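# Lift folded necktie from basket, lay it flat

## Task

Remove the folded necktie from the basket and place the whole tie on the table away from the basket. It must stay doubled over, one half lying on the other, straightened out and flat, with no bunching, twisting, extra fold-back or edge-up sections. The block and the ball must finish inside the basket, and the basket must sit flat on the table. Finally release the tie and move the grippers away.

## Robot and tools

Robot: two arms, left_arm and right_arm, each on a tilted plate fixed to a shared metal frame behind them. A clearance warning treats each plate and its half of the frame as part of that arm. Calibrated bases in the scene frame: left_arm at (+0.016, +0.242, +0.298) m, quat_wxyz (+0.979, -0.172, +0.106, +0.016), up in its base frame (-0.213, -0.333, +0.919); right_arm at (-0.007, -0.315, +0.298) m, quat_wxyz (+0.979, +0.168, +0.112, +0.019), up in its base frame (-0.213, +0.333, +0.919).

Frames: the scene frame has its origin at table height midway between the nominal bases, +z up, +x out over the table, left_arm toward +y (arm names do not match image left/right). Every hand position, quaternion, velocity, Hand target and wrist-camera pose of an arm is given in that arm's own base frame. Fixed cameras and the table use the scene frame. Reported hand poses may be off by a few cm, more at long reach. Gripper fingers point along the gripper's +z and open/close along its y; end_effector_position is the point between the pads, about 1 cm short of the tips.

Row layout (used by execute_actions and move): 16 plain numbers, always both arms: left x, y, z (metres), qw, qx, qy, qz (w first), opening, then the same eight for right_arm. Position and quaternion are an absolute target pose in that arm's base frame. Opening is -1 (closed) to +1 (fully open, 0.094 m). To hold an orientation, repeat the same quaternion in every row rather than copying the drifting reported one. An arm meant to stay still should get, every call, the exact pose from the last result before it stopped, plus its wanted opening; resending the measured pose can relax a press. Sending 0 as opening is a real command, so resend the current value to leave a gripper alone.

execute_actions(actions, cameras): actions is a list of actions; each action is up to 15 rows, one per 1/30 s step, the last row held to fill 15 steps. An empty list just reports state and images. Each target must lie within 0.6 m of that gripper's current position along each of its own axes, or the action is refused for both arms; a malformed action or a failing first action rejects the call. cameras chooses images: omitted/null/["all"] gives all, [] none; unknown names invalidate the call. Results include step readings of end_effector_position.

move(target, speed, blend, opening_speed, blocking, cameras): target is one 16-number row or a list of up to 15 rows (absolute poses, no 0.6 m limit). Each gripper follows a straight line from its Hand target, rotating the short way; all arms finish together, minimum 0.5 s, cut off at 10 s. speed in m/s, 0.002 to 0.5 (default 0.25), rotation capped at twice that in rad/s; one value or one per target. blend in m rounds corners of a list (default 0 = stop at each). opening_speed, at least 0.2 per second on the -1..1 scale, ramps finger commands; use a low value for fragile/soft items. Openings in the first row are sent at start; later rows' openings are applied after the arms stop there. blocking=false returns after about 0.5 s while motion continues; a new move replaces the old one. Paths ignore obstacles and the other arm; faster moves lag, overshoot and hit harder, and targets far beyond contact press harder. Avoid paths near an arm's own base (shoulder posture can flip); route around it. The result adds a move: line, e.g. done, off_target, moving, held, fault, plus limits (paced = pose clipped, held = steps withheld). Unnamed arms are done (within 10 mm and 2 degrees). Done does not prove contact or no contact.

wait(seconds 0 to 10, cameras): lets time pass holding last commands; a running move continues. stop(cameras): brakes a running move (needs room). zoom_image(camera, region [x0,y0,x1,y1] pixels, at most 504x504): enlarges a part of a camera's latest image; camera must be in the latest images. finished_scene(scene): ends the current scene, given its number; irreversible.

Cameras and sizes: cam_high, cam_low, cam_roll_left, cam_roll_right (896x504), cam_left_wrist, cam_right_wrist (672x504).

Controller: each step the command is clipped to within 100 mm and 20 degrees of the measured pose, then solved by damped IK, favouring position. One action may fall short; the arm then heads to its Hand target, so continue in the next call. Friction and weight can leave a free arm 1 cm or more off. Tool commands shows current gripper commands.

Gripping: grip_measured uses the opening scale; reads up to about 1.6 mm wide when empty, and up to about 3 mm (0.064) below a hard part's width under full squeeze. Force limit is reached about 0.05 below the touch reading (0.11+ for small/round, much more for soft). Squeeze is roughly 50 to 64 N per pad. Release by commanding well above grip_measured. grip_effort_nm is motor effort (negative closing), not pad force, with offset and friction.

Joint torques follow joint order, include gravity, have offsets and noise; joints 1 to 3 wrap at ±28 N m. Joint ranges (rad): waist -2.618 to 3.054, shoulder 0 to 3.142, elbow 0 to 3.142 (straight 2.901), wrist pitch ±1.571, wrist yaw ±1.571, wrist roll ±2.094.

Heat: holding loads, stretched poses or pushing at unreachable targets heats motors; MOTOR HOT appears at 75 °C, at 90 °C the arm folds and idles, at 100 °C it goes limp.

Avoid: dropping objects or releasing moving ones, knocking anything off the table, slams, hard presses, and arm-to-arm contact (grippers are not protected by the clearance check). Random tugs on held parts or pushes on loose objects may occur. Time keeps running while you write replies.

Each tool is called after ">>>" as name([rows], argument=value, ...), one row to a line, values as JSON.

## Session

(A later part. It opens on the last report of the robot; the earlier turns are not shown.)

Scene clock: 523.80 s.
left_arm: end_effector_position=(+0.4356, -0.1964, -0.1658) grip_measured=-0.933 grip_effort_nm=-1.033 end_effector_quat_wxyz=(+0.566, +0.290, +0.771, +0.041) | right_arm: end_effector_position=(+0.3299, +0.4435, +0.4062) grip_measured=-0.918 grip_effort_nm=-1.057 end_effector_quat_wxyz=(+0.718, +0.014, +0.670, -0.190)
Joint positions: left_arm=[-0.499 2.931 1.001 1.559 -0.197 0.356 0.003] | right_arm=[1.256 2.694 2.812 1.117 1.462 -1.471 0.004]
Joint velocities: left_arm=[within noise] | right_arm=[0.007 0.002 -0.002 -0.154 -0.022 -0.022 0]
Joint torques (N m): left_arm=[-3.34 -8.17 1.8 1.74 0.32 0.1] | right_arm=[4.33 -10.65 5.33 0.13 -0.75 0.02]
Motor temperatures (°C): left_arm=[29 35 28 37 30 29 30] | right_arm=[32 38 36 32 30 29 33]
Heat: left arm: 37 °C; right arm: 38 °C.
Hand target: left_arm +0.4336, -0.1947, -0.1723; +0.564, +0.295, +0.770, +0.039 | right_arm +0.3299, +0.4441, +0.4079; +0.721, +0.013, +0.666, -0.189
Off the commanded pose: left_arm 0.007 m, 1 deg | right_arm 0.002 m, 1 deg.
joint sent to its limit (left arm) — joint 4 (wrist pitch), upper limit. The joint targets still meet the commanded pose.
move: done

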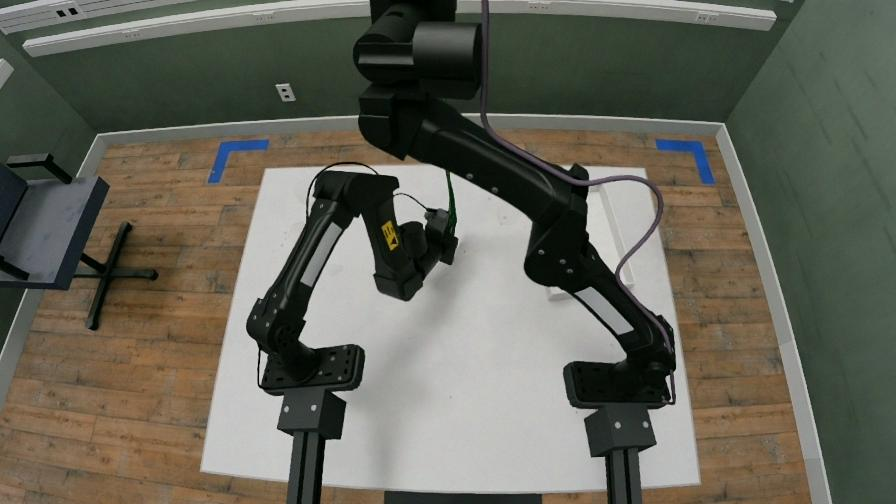

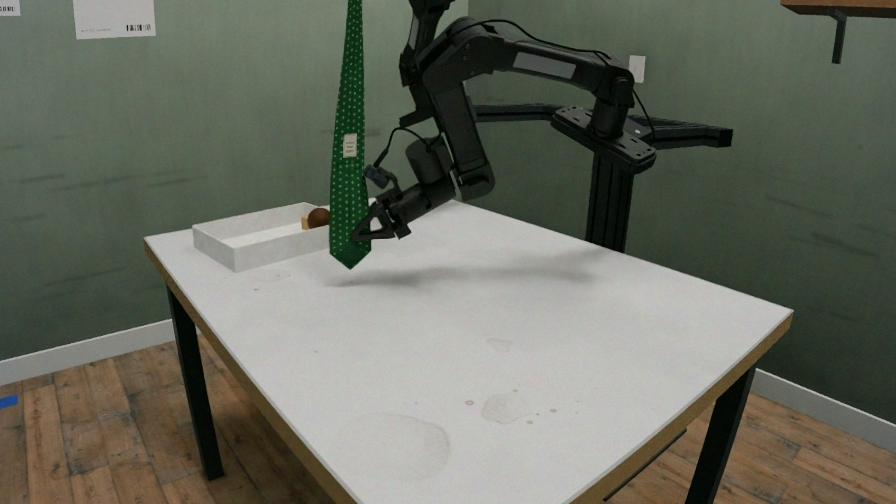

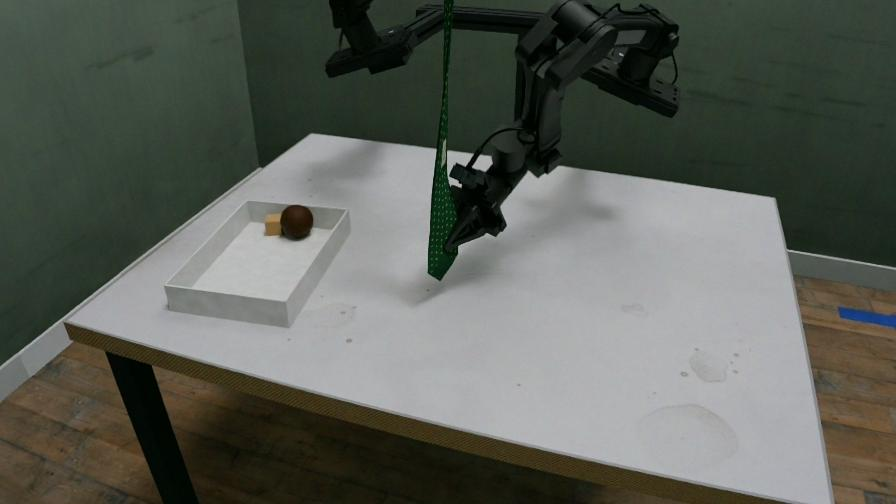

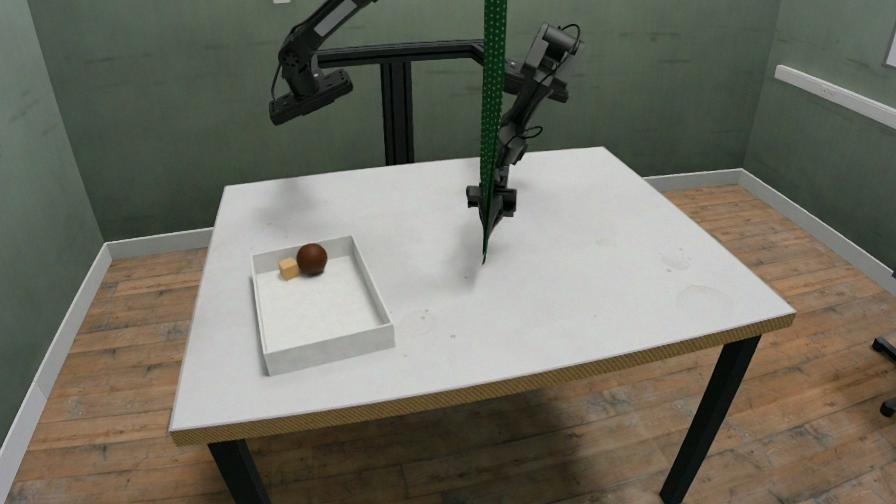

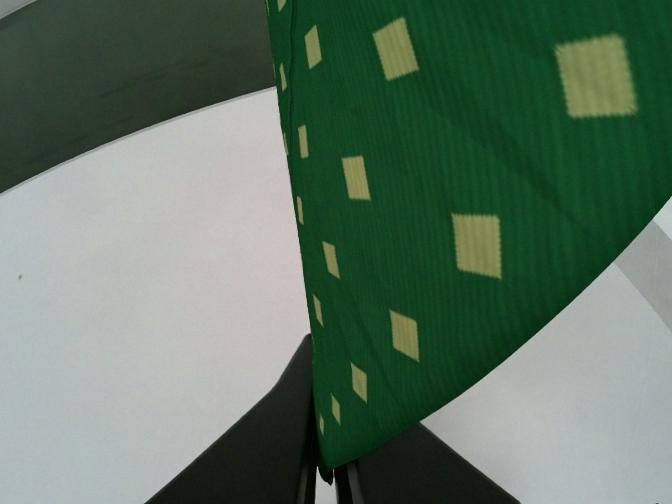

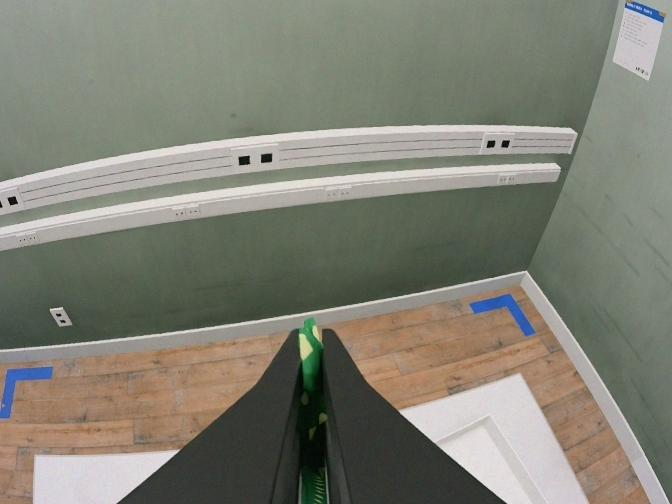

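>>> move([
  [0.4230,-0.0069,-0.0982,0.5206,0.4648,0.6875,0.1992,-1,0.2700,0.3224,0.3364,0.7187,0.2343,0.6532,-0.0410,-1],
], speed=0.1)

Scene clock: 548.60 s.
left_arm: end_effector_position=(+0.4247, -0.0090, -0.1013) grip_measured=-0.934 grip_effort_nm=-1.048 end_effector_quat_wxyz=(+0.515, +0.468, +0.692, +0.193) | right_arm: end_effector_position=(+0.3298, +0.4025, +0.3887) grip_measured=-0.919 grip_effort_nm=-1.053 end_effector_quat_wxyz=(+0.711, +0.202, +0.672, -0.034)
Joint positions: left_arm=[0.106 2.638 0.635 1.574 0.313 1.094 0.003] | right_arm=[1.232 2.723 2.847 1.554 1.556 -1.434 0.004]
Joint velocities: within noise
Joint torques (N m): left_arm=[-2.11 -9.84 -1.65 1.47 0.33 0.09] | right_arm=[3.85 -9.55 6.61 -0.11 -0.69 0.08]
Motor temperatures (°C): left_arm=[29 35 28 37 30 29 30] | right_arm=[32 38 36 31 30 29 33]
Heat: left arm: 37 °C; right arm: 38 °C.
Hand target: left_arm +0.4233, -0.0069, -0.0982; +0.514, +0.469, +0.691, +0.194 | right_arm +0.3315, +0.3982, +0.3892; +0.715, +0.218, +0.664, -0.023
Off the commanded pose: left_arm 0.004 m, 1 deg | right_arm 0.113 m, 4 deg; position clipped.
elbow stopped short (right arm): the move would have taken joint 3 (elbow) straighter than the controller allows.
joint read past its limit (left arm) — joint 4 (wrist pitch), upper limit.
joint sent to its limit (left arm) — joint 4 (wrist pitch), upper limit. The joint targets still meet the commanded pose.
joint sent to its limit (right arm) — joint 4 (wrist pitch), upper limit. The joint targets are off in position and orientation.
move: off_target (right_arm); limits=paced

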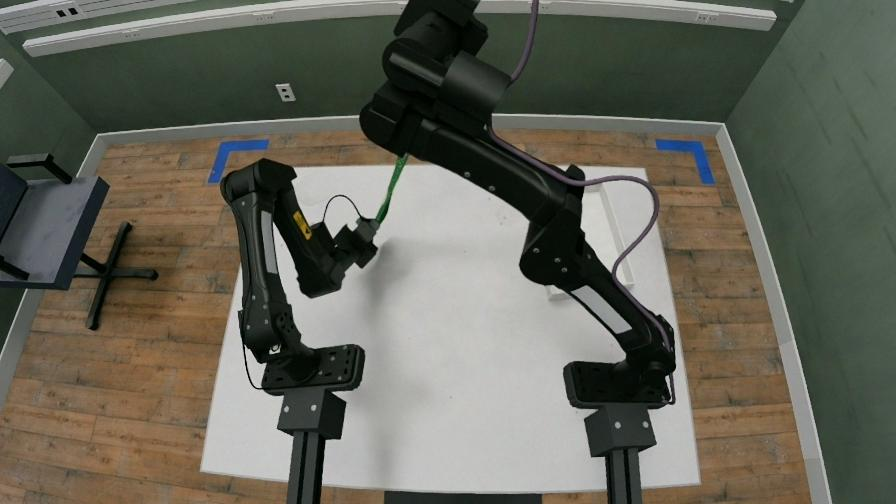

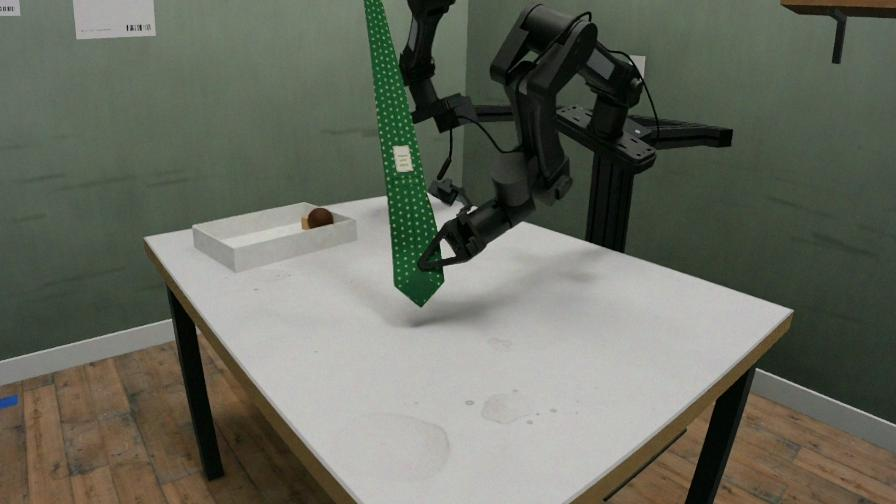

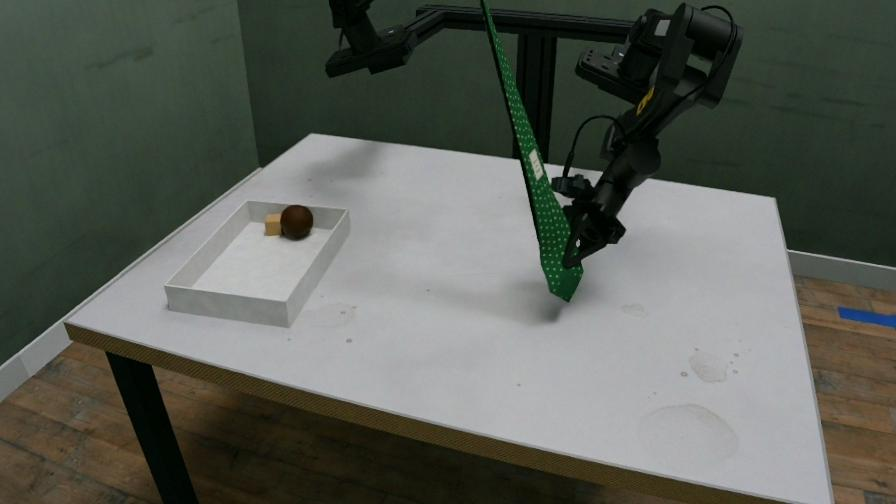

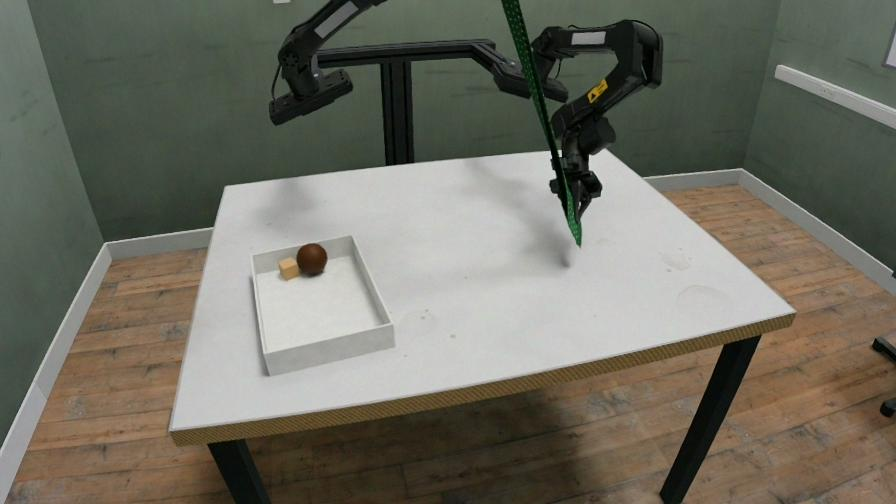

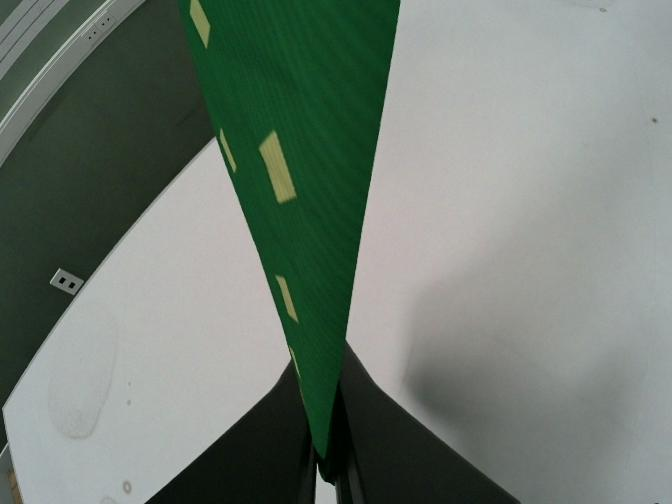

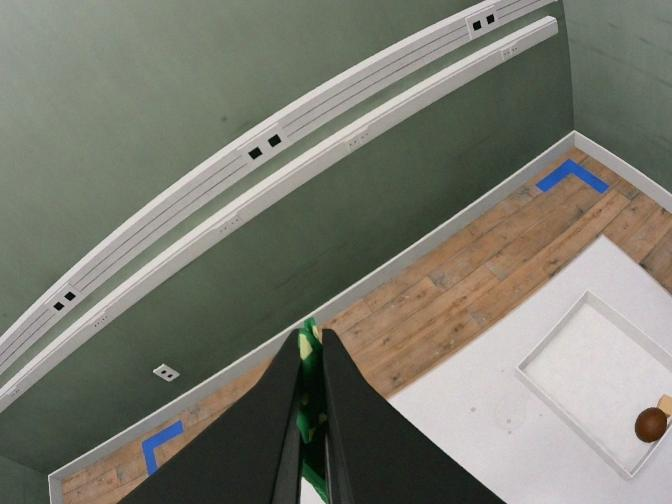

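>>> move([
  [0.4247,-0.0090,-0.1013,0.515,0.468,0.692,0.193,-1,0.2995,0.3611,0.3325,0.6875,0.0648,0.7207,0.0573,-1],
], speed=0.08)

Scene clock: 562.43 s.
left_arm: end_effector_position=(+0.4247, -0.0091, -0.1013) grip_measured=-0.934 grip_effort_nm=-1.048 end_effector_quat_wxyz=(+0.515, +0.469, +0.691, +0.193) | right_arm: end_effector_position=(+0.3328, +0.4111, +0.3720) grip_measured=-0.919 grip_effort_nm=-1.053 end_effector_quat_wxyz=(+0.709, +0.172, +0.681, -0.065)
Joint positions: left_arm=[0.106 2.638 0.635 1.574 0.314 1.095 0.003] | right_arm=[1.232 2.758 2.847 1.554 1.557 -1.488 0.004]
Joint velocities: within noise
Joint torques (N m): left_arm=[-2.65 -8.7 -0.62 1.47 0.28 0] | right_arm=[3.64 -8.8 6.78 -0.09 -0.55 -0.08]
Motor temperatures (°C): left_arm=[29 36 28 37 30 29 31] | right_arm=[32 37 36 31 30 29 33]
Heat: left arm: 37 °C; right arm: 37 °C.
Hand target: left_arm +0.4247, -0.0090, -0.1013; +0.514, +0.468, +0.692, +0.192 | right_arm +0.3374, +0.4090, +0.3638; +0.708, +0.180, +0.680, -0.064
Off the commanded pose: left_arm 0.000 m, 0 deg | right_arm 0.072 m, 19 deg.
elbow stopped short (right arm): the move would have taken joint 3 (elbow) straighter than the controller allows.
joint read past its limit (left arm) — joint 4 (wrist pitch), upper limit.
joint sent to its limit (left arm) — joint 4 (wrist pitch), upper limit. The joint targets still meet the commanded pose.
joint sent to its limit (right arm) — joint 4 (wrist pitch), upper limit; joint 5 (wrist yaw), upper limit. The joint targets are off in position and orientation.
move: off_target (right_arm)

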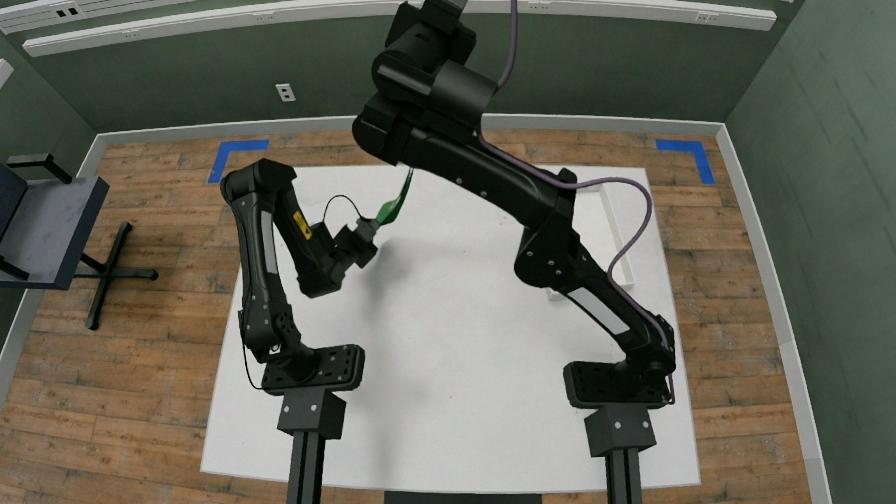

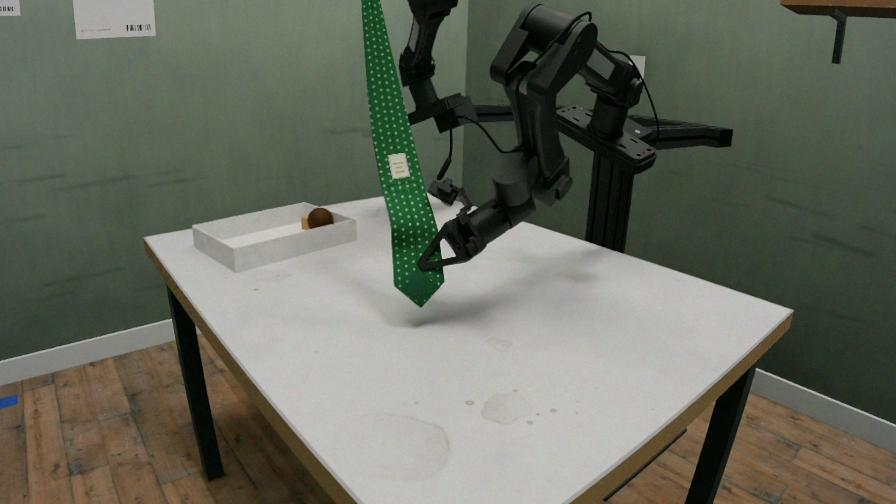

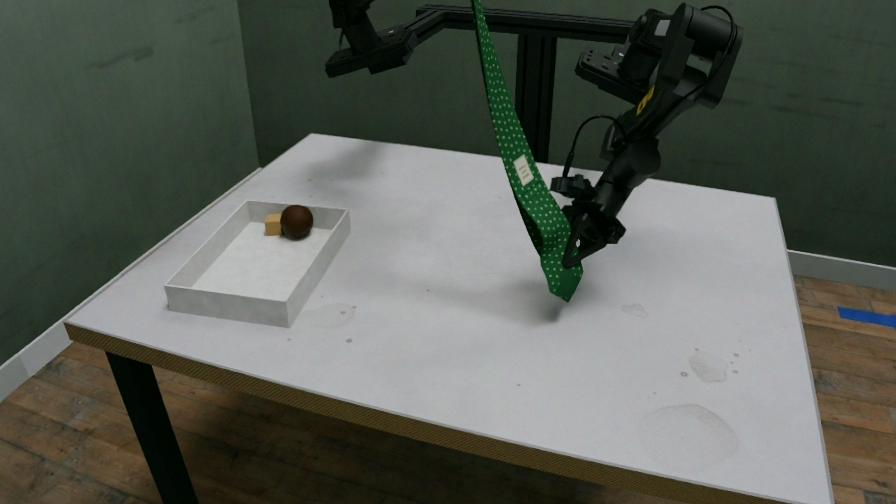

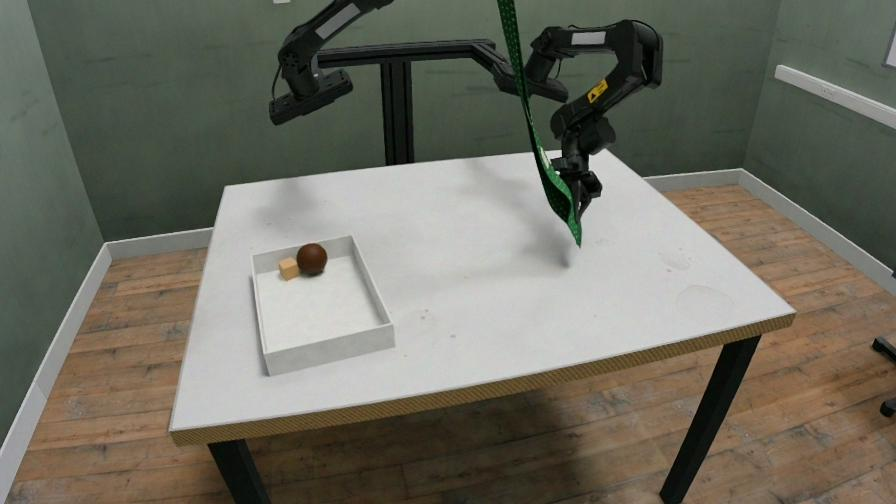

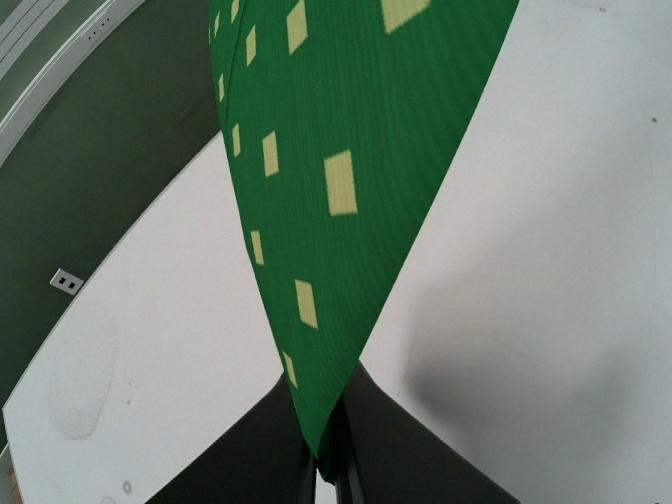

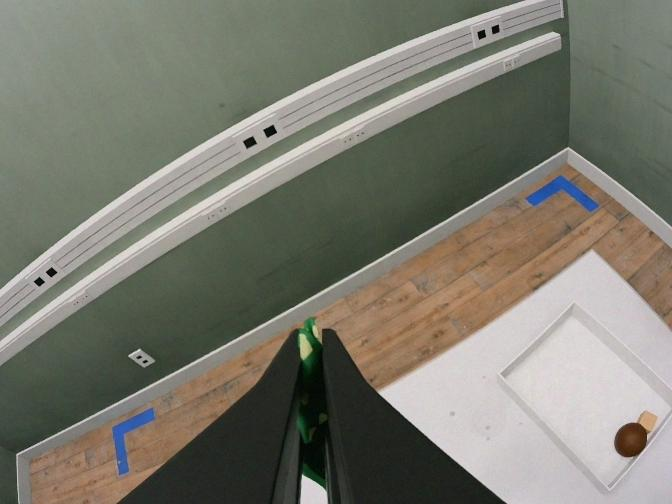

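>>> execute_actions(actions=[])

Scene clock: 601.03 s.
left_arm: end_effector_position=(+0.4247, -0.0091, -0.1013) grip_measured=-0.934 grip_effort_nm=-1.048 end_effector_quat_wxyz=(+0.515, +0.469, +0.691, +0.193) | right_arm: end_effector_position=(+0.3328, +0.4111, +0.3720) grip_measured=-0.919 grip_effort_nm=-1.057 end_effector_quat_wxyz=(+0.709, +0.172, +0.681, -0.066)
Joint positions: left_arm=[0.106 2.638 0.635 1.574 0.314 1.095 0.003] | right_arm=[1.232 2.758 2.847 1.554 1.557 -1.489 0.004]
Joint velocities: within noise
Joint torques (N m): left_arm=[-2.66 -8.72 -0.65 1.47 0.29 0.01] | right_arm=[3.64 -8.8 6.78 -0.09 -0.56 -0.06]
Motor temperatures (°C): left_arm=[29 36 28 37 30 29 31] | right_arm=[32 35 36 31 30 29 33]
Heat: left arm: 37 °C; right arm: 36 °C.
Hand target: left_arm +0.4247, -0.0090, -0.1013; +0.514, +0.468, +0.692, +0.192 | right_arm +0.3374, +0.4090, +0.3638; +0.708, +0.180, +0.680, -0.064
Tool commands: left_gripper/opening=-1.0 right_gripper/opening=-1.0
Off the commanded pose: left_arm 0.000 m, 0 deg | right_arm 0.072 m, 19 deg.
joint read past its limit (left arm) — joint 4 (wrist pitch), upper limit.

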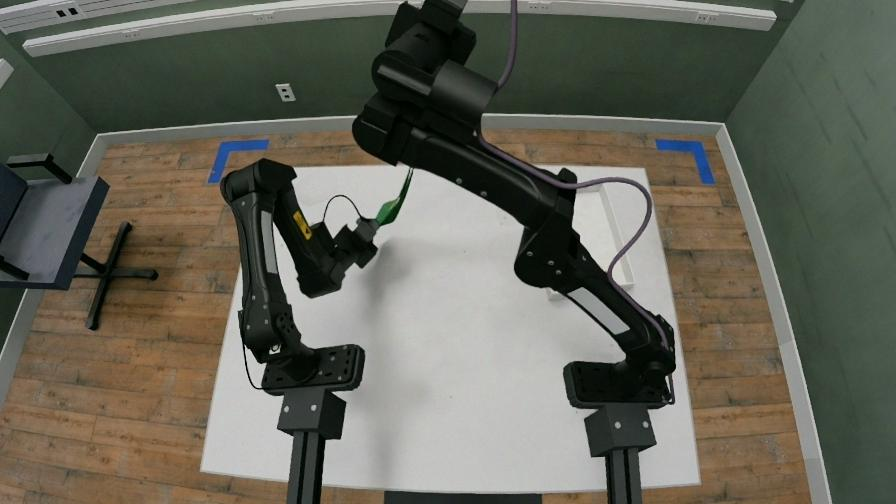

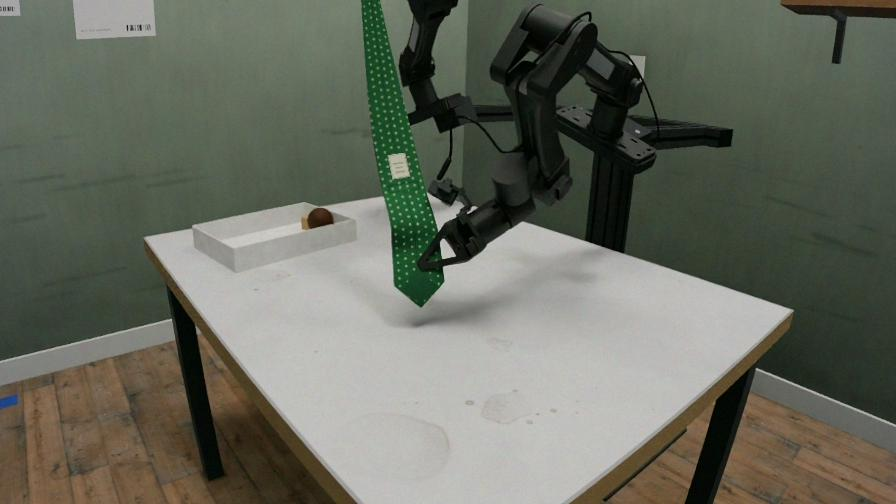

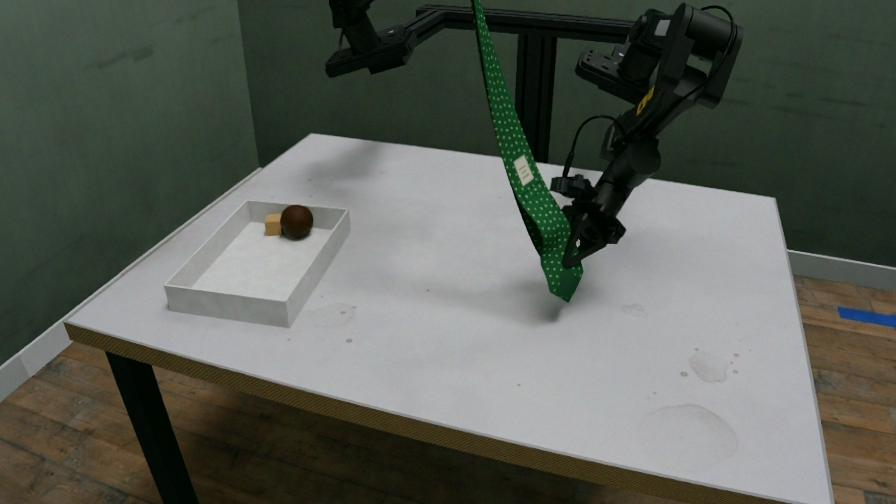

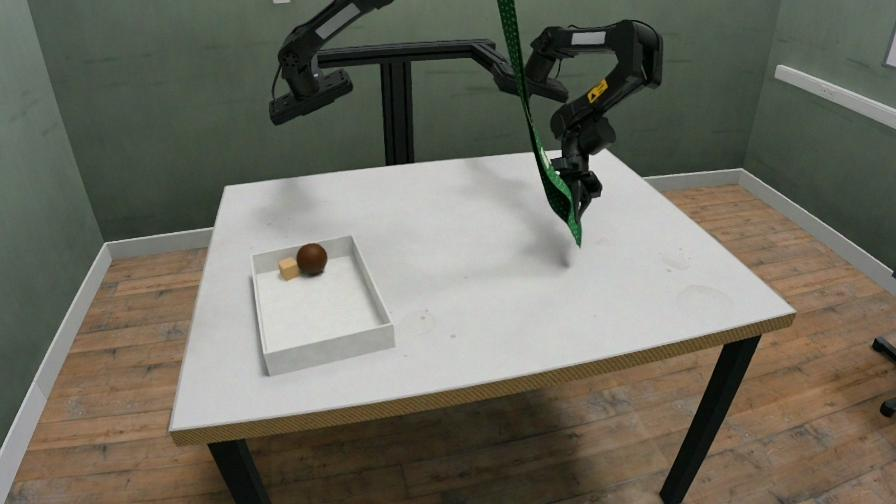

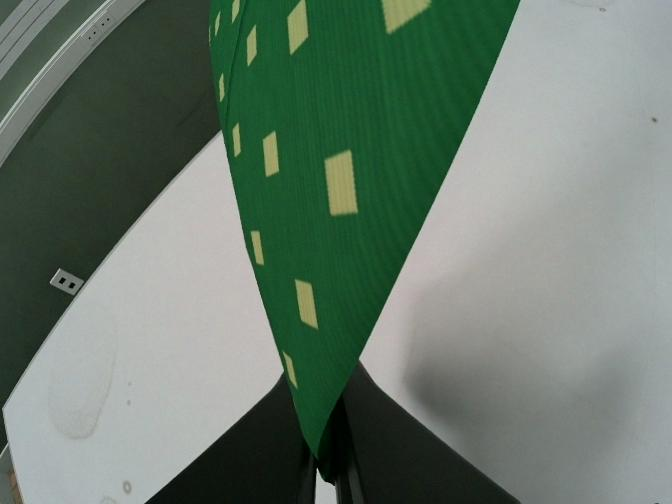

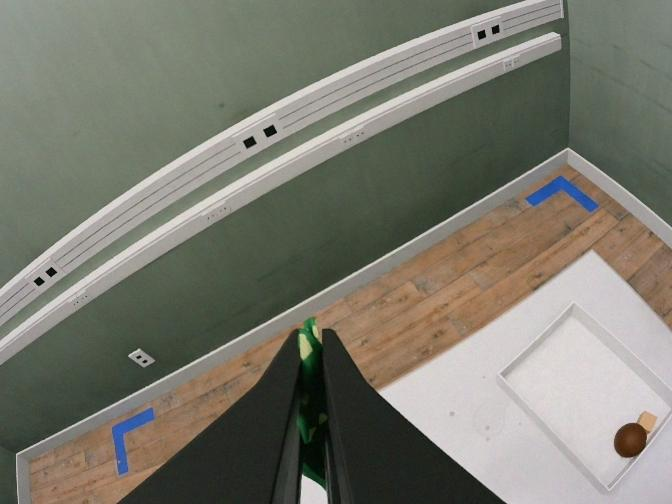

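>>> move([
  [0.4247,-0.0090,-0.1013,0.514,0.468,0.692,0.192,-1,0.2571,0.3772,0.3387,0.709,0.172,0.681,-0.066,-1],
], speed=0.08, cameras=["cam_low"])

Scene clock: 615.97 s.
left_arm: end_effector_position=(+0.4247, -0.0091, -0.1013) grip_measured=-0.934 grip_effort_nm=-1.048 end_effector_quat_wxyz=(+0.515, +0.469, +0.691, +0.193) | right_arm: end_effector_position=(+0.3078, +0.4302, +0.3720) grip_measured=-0.919 grip_effort_nm=-1.057 end_effector_quat_wxyz=(+0.710, +0.141, +0.688, -0.056)
Joint positions: left_arm=[0.106 2.638 0.635 1.574 0.314 1.095 0.003] | right_arm=[1.291 2.758 2.847 1.554 1.557 -1.521 0.004]
Joint velocities: within noise
Joint torques (N m): left_arm=[-2.63 -8.72 -0.65 1.47 0.3 -0.01] | right_arm=[5.63 -10.09 6.72 -0.11 -0.6 -0.08]
Motor temperatures (°C): left_arm=[29 36 28 37 30 29 31] | right_arm=[32 35 36 31 30 29 33]
Heat: left arm: 37 °C; right arm: 36 °C.
Hand target: left_arm +0.4246, -0.0091, -0.1014; +0.514, +0.468, +0.692, +0.192 | right_arm +0.2983, +0.4330, +0.3732; +0.711, +0.144, +0.687, -0.038
Off the commanded pose: left_arm 0.000 m, 0 deg | right_arm 0.080 m, 4 deg.
elbow stopped short (right arm): the move would have taken joint 3 (elbow) straighter than the controller allows.
joint read past its limit (left arm) — joint 4 (wrist pitch), upper limit.
joint sent to its limit (left arm) — joint 4 (wrist pitch), upper limit. The joint targets still meet the commanded pose.
joint sent to its limit (right arm) — joint 4 (wrist pitch), upper limit. The joint targets are off in position and orientation.
move: off_target (right_arm)
Images, in order (width x height): cam_low 896x504.

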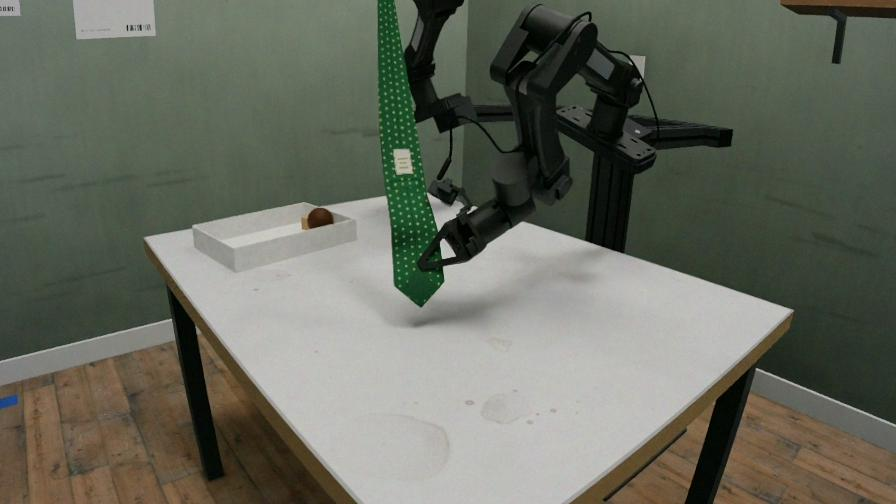

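>>> move([
  [0.4247,-0.0090,-0.1013,0.514,0.468,0.692,0.192,-1,0.2750,0.4000,0.3600,0.6321,-0.3689,0.6790,0.0535,-1],
], speed=0.08, cameras=["cam_low","cam_high"])

Scene clock: 634.43 s.
left_arm: end_effector_position=(+0.4247, -0.0091, -0.1013) grip_measured=-0.934 grip_effort_nm=-1.043 end_effector_quat_wxyz=(+0.515, +0.469, +0.691, +0.193) | right_arm: end_effector_position=(+0.3078, +0.4302, +0.3720) grip_measured=-0.920 grip_effort_nm=-1.057 end_effector_quat_wxyz=(+0.667, -0.053, +0.700, -0.248)
Joint positions: left_arm=[0.106 2.638 0.635 1.574 0.314 1.095 0.003] | right_arm=[1.291 2.758 2.847 1.554 1.557 -2.076 0.004]
Joint velocities: within noise
Joint torques (N m): left_arm=[-2.62 -8.75 -0.62 1.48 0.3 0] | right_arm=[5.71 -11.45 5.91 -0.13 -0.56 -0.06]
Motor temperatures (°C): left_arm=[29 36 28 37 30 29 31] | right_arm=[33 35 36 31 30 29 33]
Heat: left arm: 37 °C; right arm: 36 °C.
Hand target: left_arm +0.4246, -0.0091, -0.1014; +0.514, +0.468, +0.692, +0.192 | right_arm +0.2972, +0.4307, +0.3786; +0.673, -0.048, +0.702, -0.228
Off the commanded pose: left_arm 0.000 m, 0 deg | right_arm 0.046 m, 51 deg; orientation clipped.
elbow stopped short (right arm): the move would have taken joint 3 (elbow) straighter than the controller allows.
joint read past its limit (left arm) — joint 4 (wrist pitch), upper limit.
joint sent to its limit (left arm) — joint 4 (wrist pitch), upper limit. The joint targets still meet the commanded pose.
joint sent to its limit (right arm) — joint 5 (wrist yaw), upper limit; joint 6 (wrist roll), lower limit. The joint targets are off in position and orientation.
move: off_target (right_arm); limits=paced
Images, in order (width x height): cam_high 896x504, cam_low 896x504.

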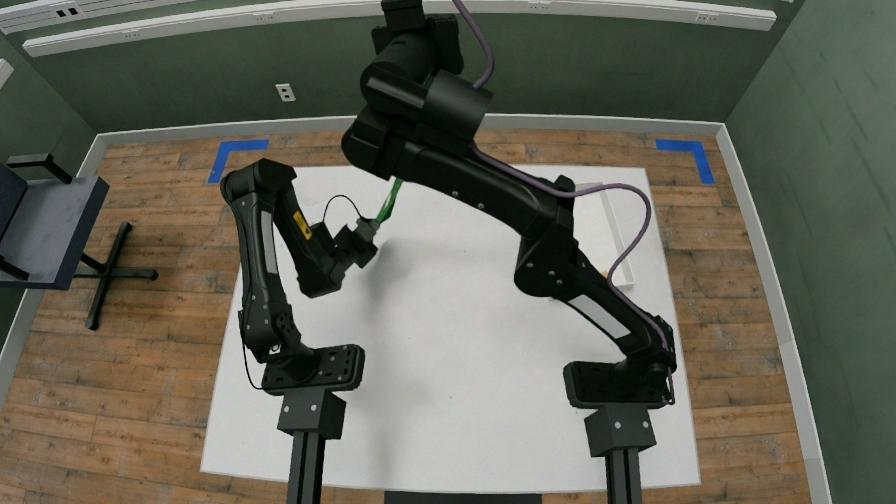

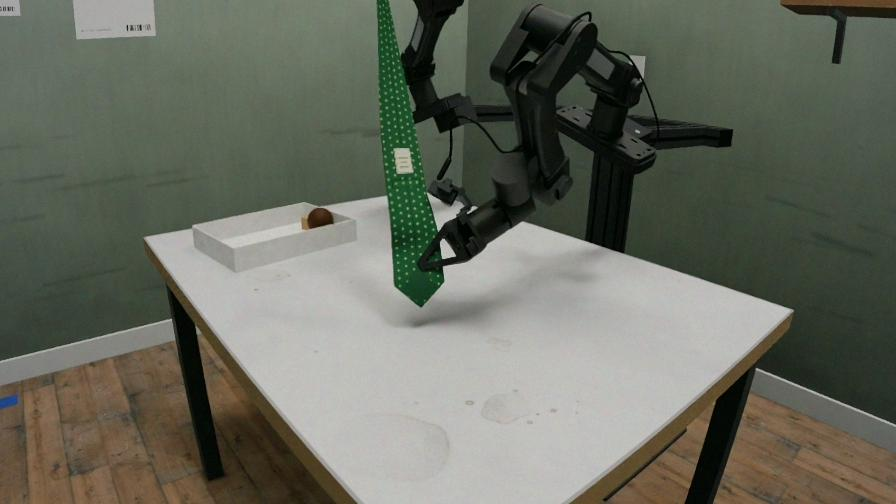

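>>> move([
  [0.4247,-0.0090,-0.1013,0.514,0.468,0.692,0.192,-1,0.3000,0.4250,0.3700,0.4536,-0.3959,0.5797,-0.5483,-1],
], speed=0.2, cameras=["cam_low","cam_right_wrist"])

Scene clock: 660.00 s.
left_arm: end_effector_position=(+0.4247, -0.0091, -0.1013) grip_measured=-0.934 grip_effort_nm=-1.043 end_effector_quat_wxyz=(+0.515, +0.469, +0.691, +0.193) | right_arm: end_effector_position=(+0.3076, +0.4297, +0.3581) grip_measured=-0.921 grip_effort_nm=-1.057 end_effector_quat_wxyz=(+0.455, -0.402, +0.578, -0.545)
Joint positions: left_arm=[0.106 2.638 0.635 1.574 0.314 1.095 0.003] | right_arm=[1.291 2.247 1.979 0.862 1.557 -2.077 0.004]
Joint velocities: within noise
Joint torques (N m): left_arm=[-2.62 -8.7 -0.65 1.47 0.28 -0.01] | right_arm=[4.6 -11.92 6.41 0.73 -0.43 -0.05]
Motor temperatures (°C): left_arm=[29 37 28 37 30 29 31] | right_arm=[33 36 36 31 30 29 33]
Heat: left arm: 37 °C; right arm: 36 °C.
Hand target: left_arm +0.4246, -0.0091, -0.1014; +0.514, +0.468, +0.692, +0.192 | right_arm +0.3007, +0.4253, +0.3700; +0.458, -0.403, +0.578, -0.542
Off the commanded pose: left_arm 0.000 m, 0 deg | right_arm 0.015 m, 1 deg.
joint read past its limit (left arm) — joint 4 (wrist pitch), upper limit.
joint sent to its limit (left arm) — joint 4 (wrist pitch), upper limit. The joint targets still meet the commanded pose.
joint sent to its limit (right arm) — joint 5 (wrist yaw), upper limit; joint 6 (wrist roll), lower limit. The joint targets still meet the commanded pose.
move: off_target (right_arm)
Images, in order (width x height): cam_low 896x504, cam_right_wrist 672x504.

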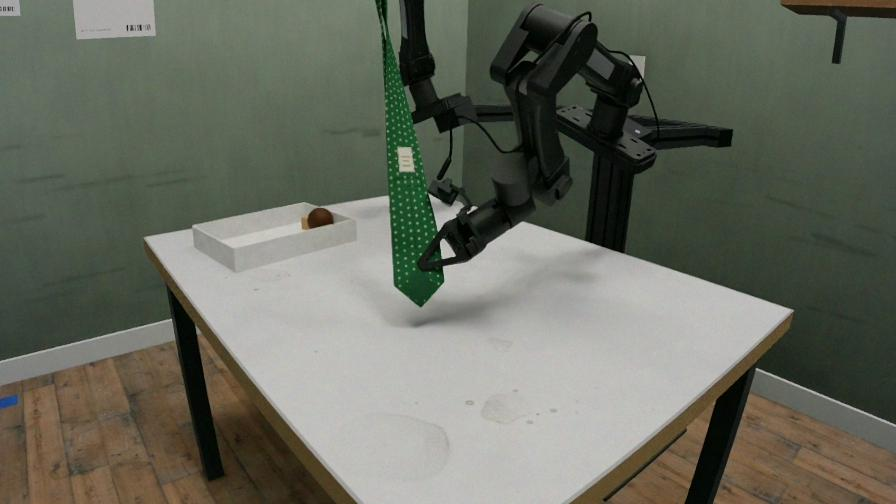

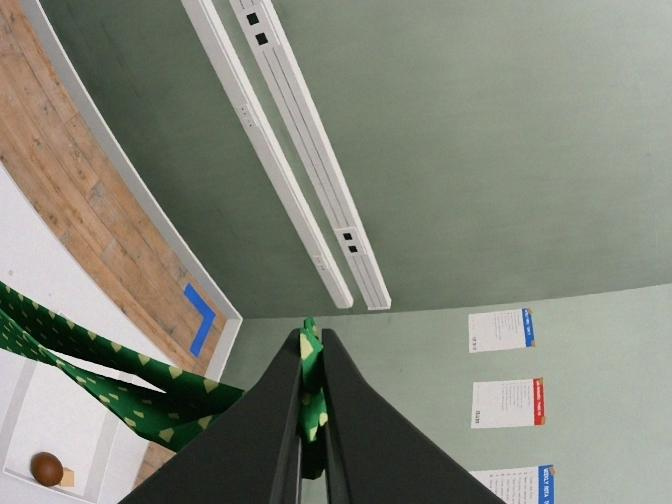

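>>> move([
  [0.4247,-0.0090,-0.1013,0.514,0.468,0.692,0.192,-1,0.2699,0.3225,0.3364,0.6321,-0.3689,0.6790,0.0535,-1],
], speed=0.15, cameras=["cam_low","cam_right_wrist"])

Scene clock: 671.70 s.
left_arm: end_effector_position=(+0.4247, -0.0091, -0.1013) grip_measured=-0.934 grip_effort_nm=-1.038 end_effector_quat_wxyz=(+0.515, +0.469, +0.691, +0.193) | right_arm: end_effector_position=(+0.2711, +0.3247, +0.3345) grip_measured=-0.922 grip_effort_nm=-1.053 end_effector_quat_wxyz=(+0.628, -0.373, +0.682, +0.043)
Joint positions: left_arm=[0.106 2.638 0.635 1.574 0.314 1.095 0.003] | right_arm=[1.073 1.271 1.099 -0.067 0.491 -0.318 0.004]
Joint velocities: within noise
Joint torques (N m): left_arm=[-2.61 -8.72 -0.62 1.47 0.29 0] | right_arm=[1.4 -3.82 6.91 2.16 -0.37 0.09]
Motor temperatures (°C): left_arm=[29 37 28 37 30 29 31] | right_arm=[33 36 36 31 30 29 33]
Heat: left arm: 37 °C; right arm: 36 °C.
Hand target: left_arm +0.4246, -0.0091, -0.1014; +0.514, +0.468, +0.692, +0.192 | right_arm +0.2698, +0.3226, +0.3363; +0.632, -0.369, +0.679, +0.053
Off the commanded pose: left_arm 0.000 m, 0 deg | right_arm 0.003 m, 1 deg.
joint read past its limit (left arm) — joint 4 (wrist pitch), upper limit.
joint sent to its limit (left arm) — joint 4 (wrist pitch), upper limit. The joint targets still meet the commanded pose.
move: done
Images, in order (width x height): cam_low 896x504, cam_right_wrist 672x504.

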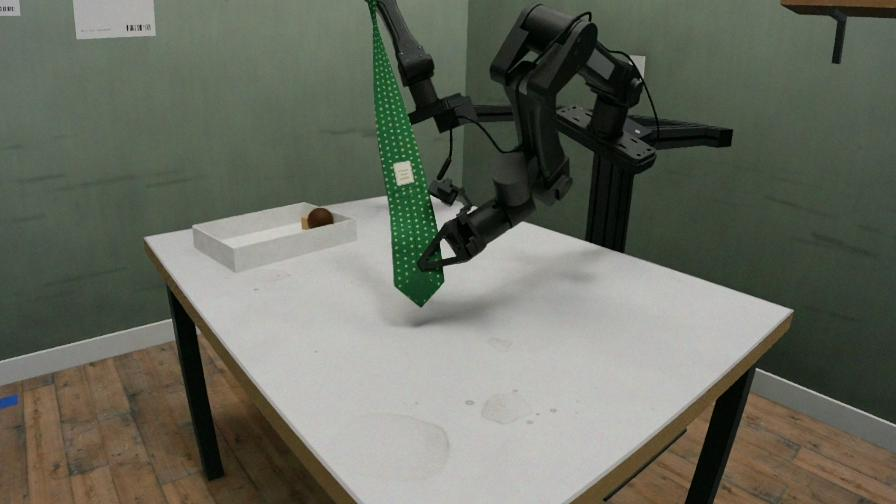

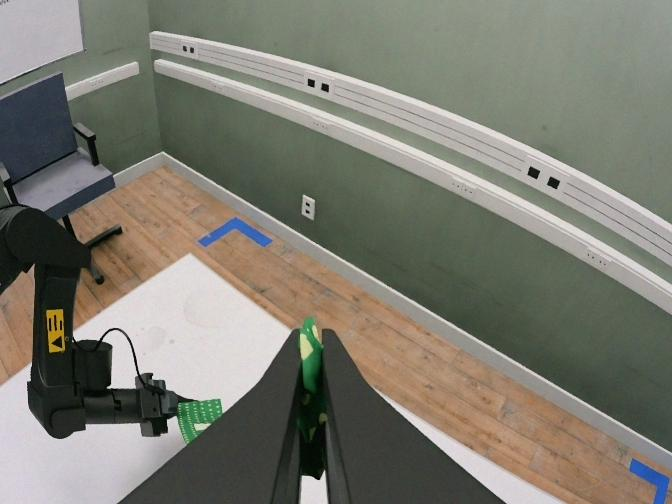

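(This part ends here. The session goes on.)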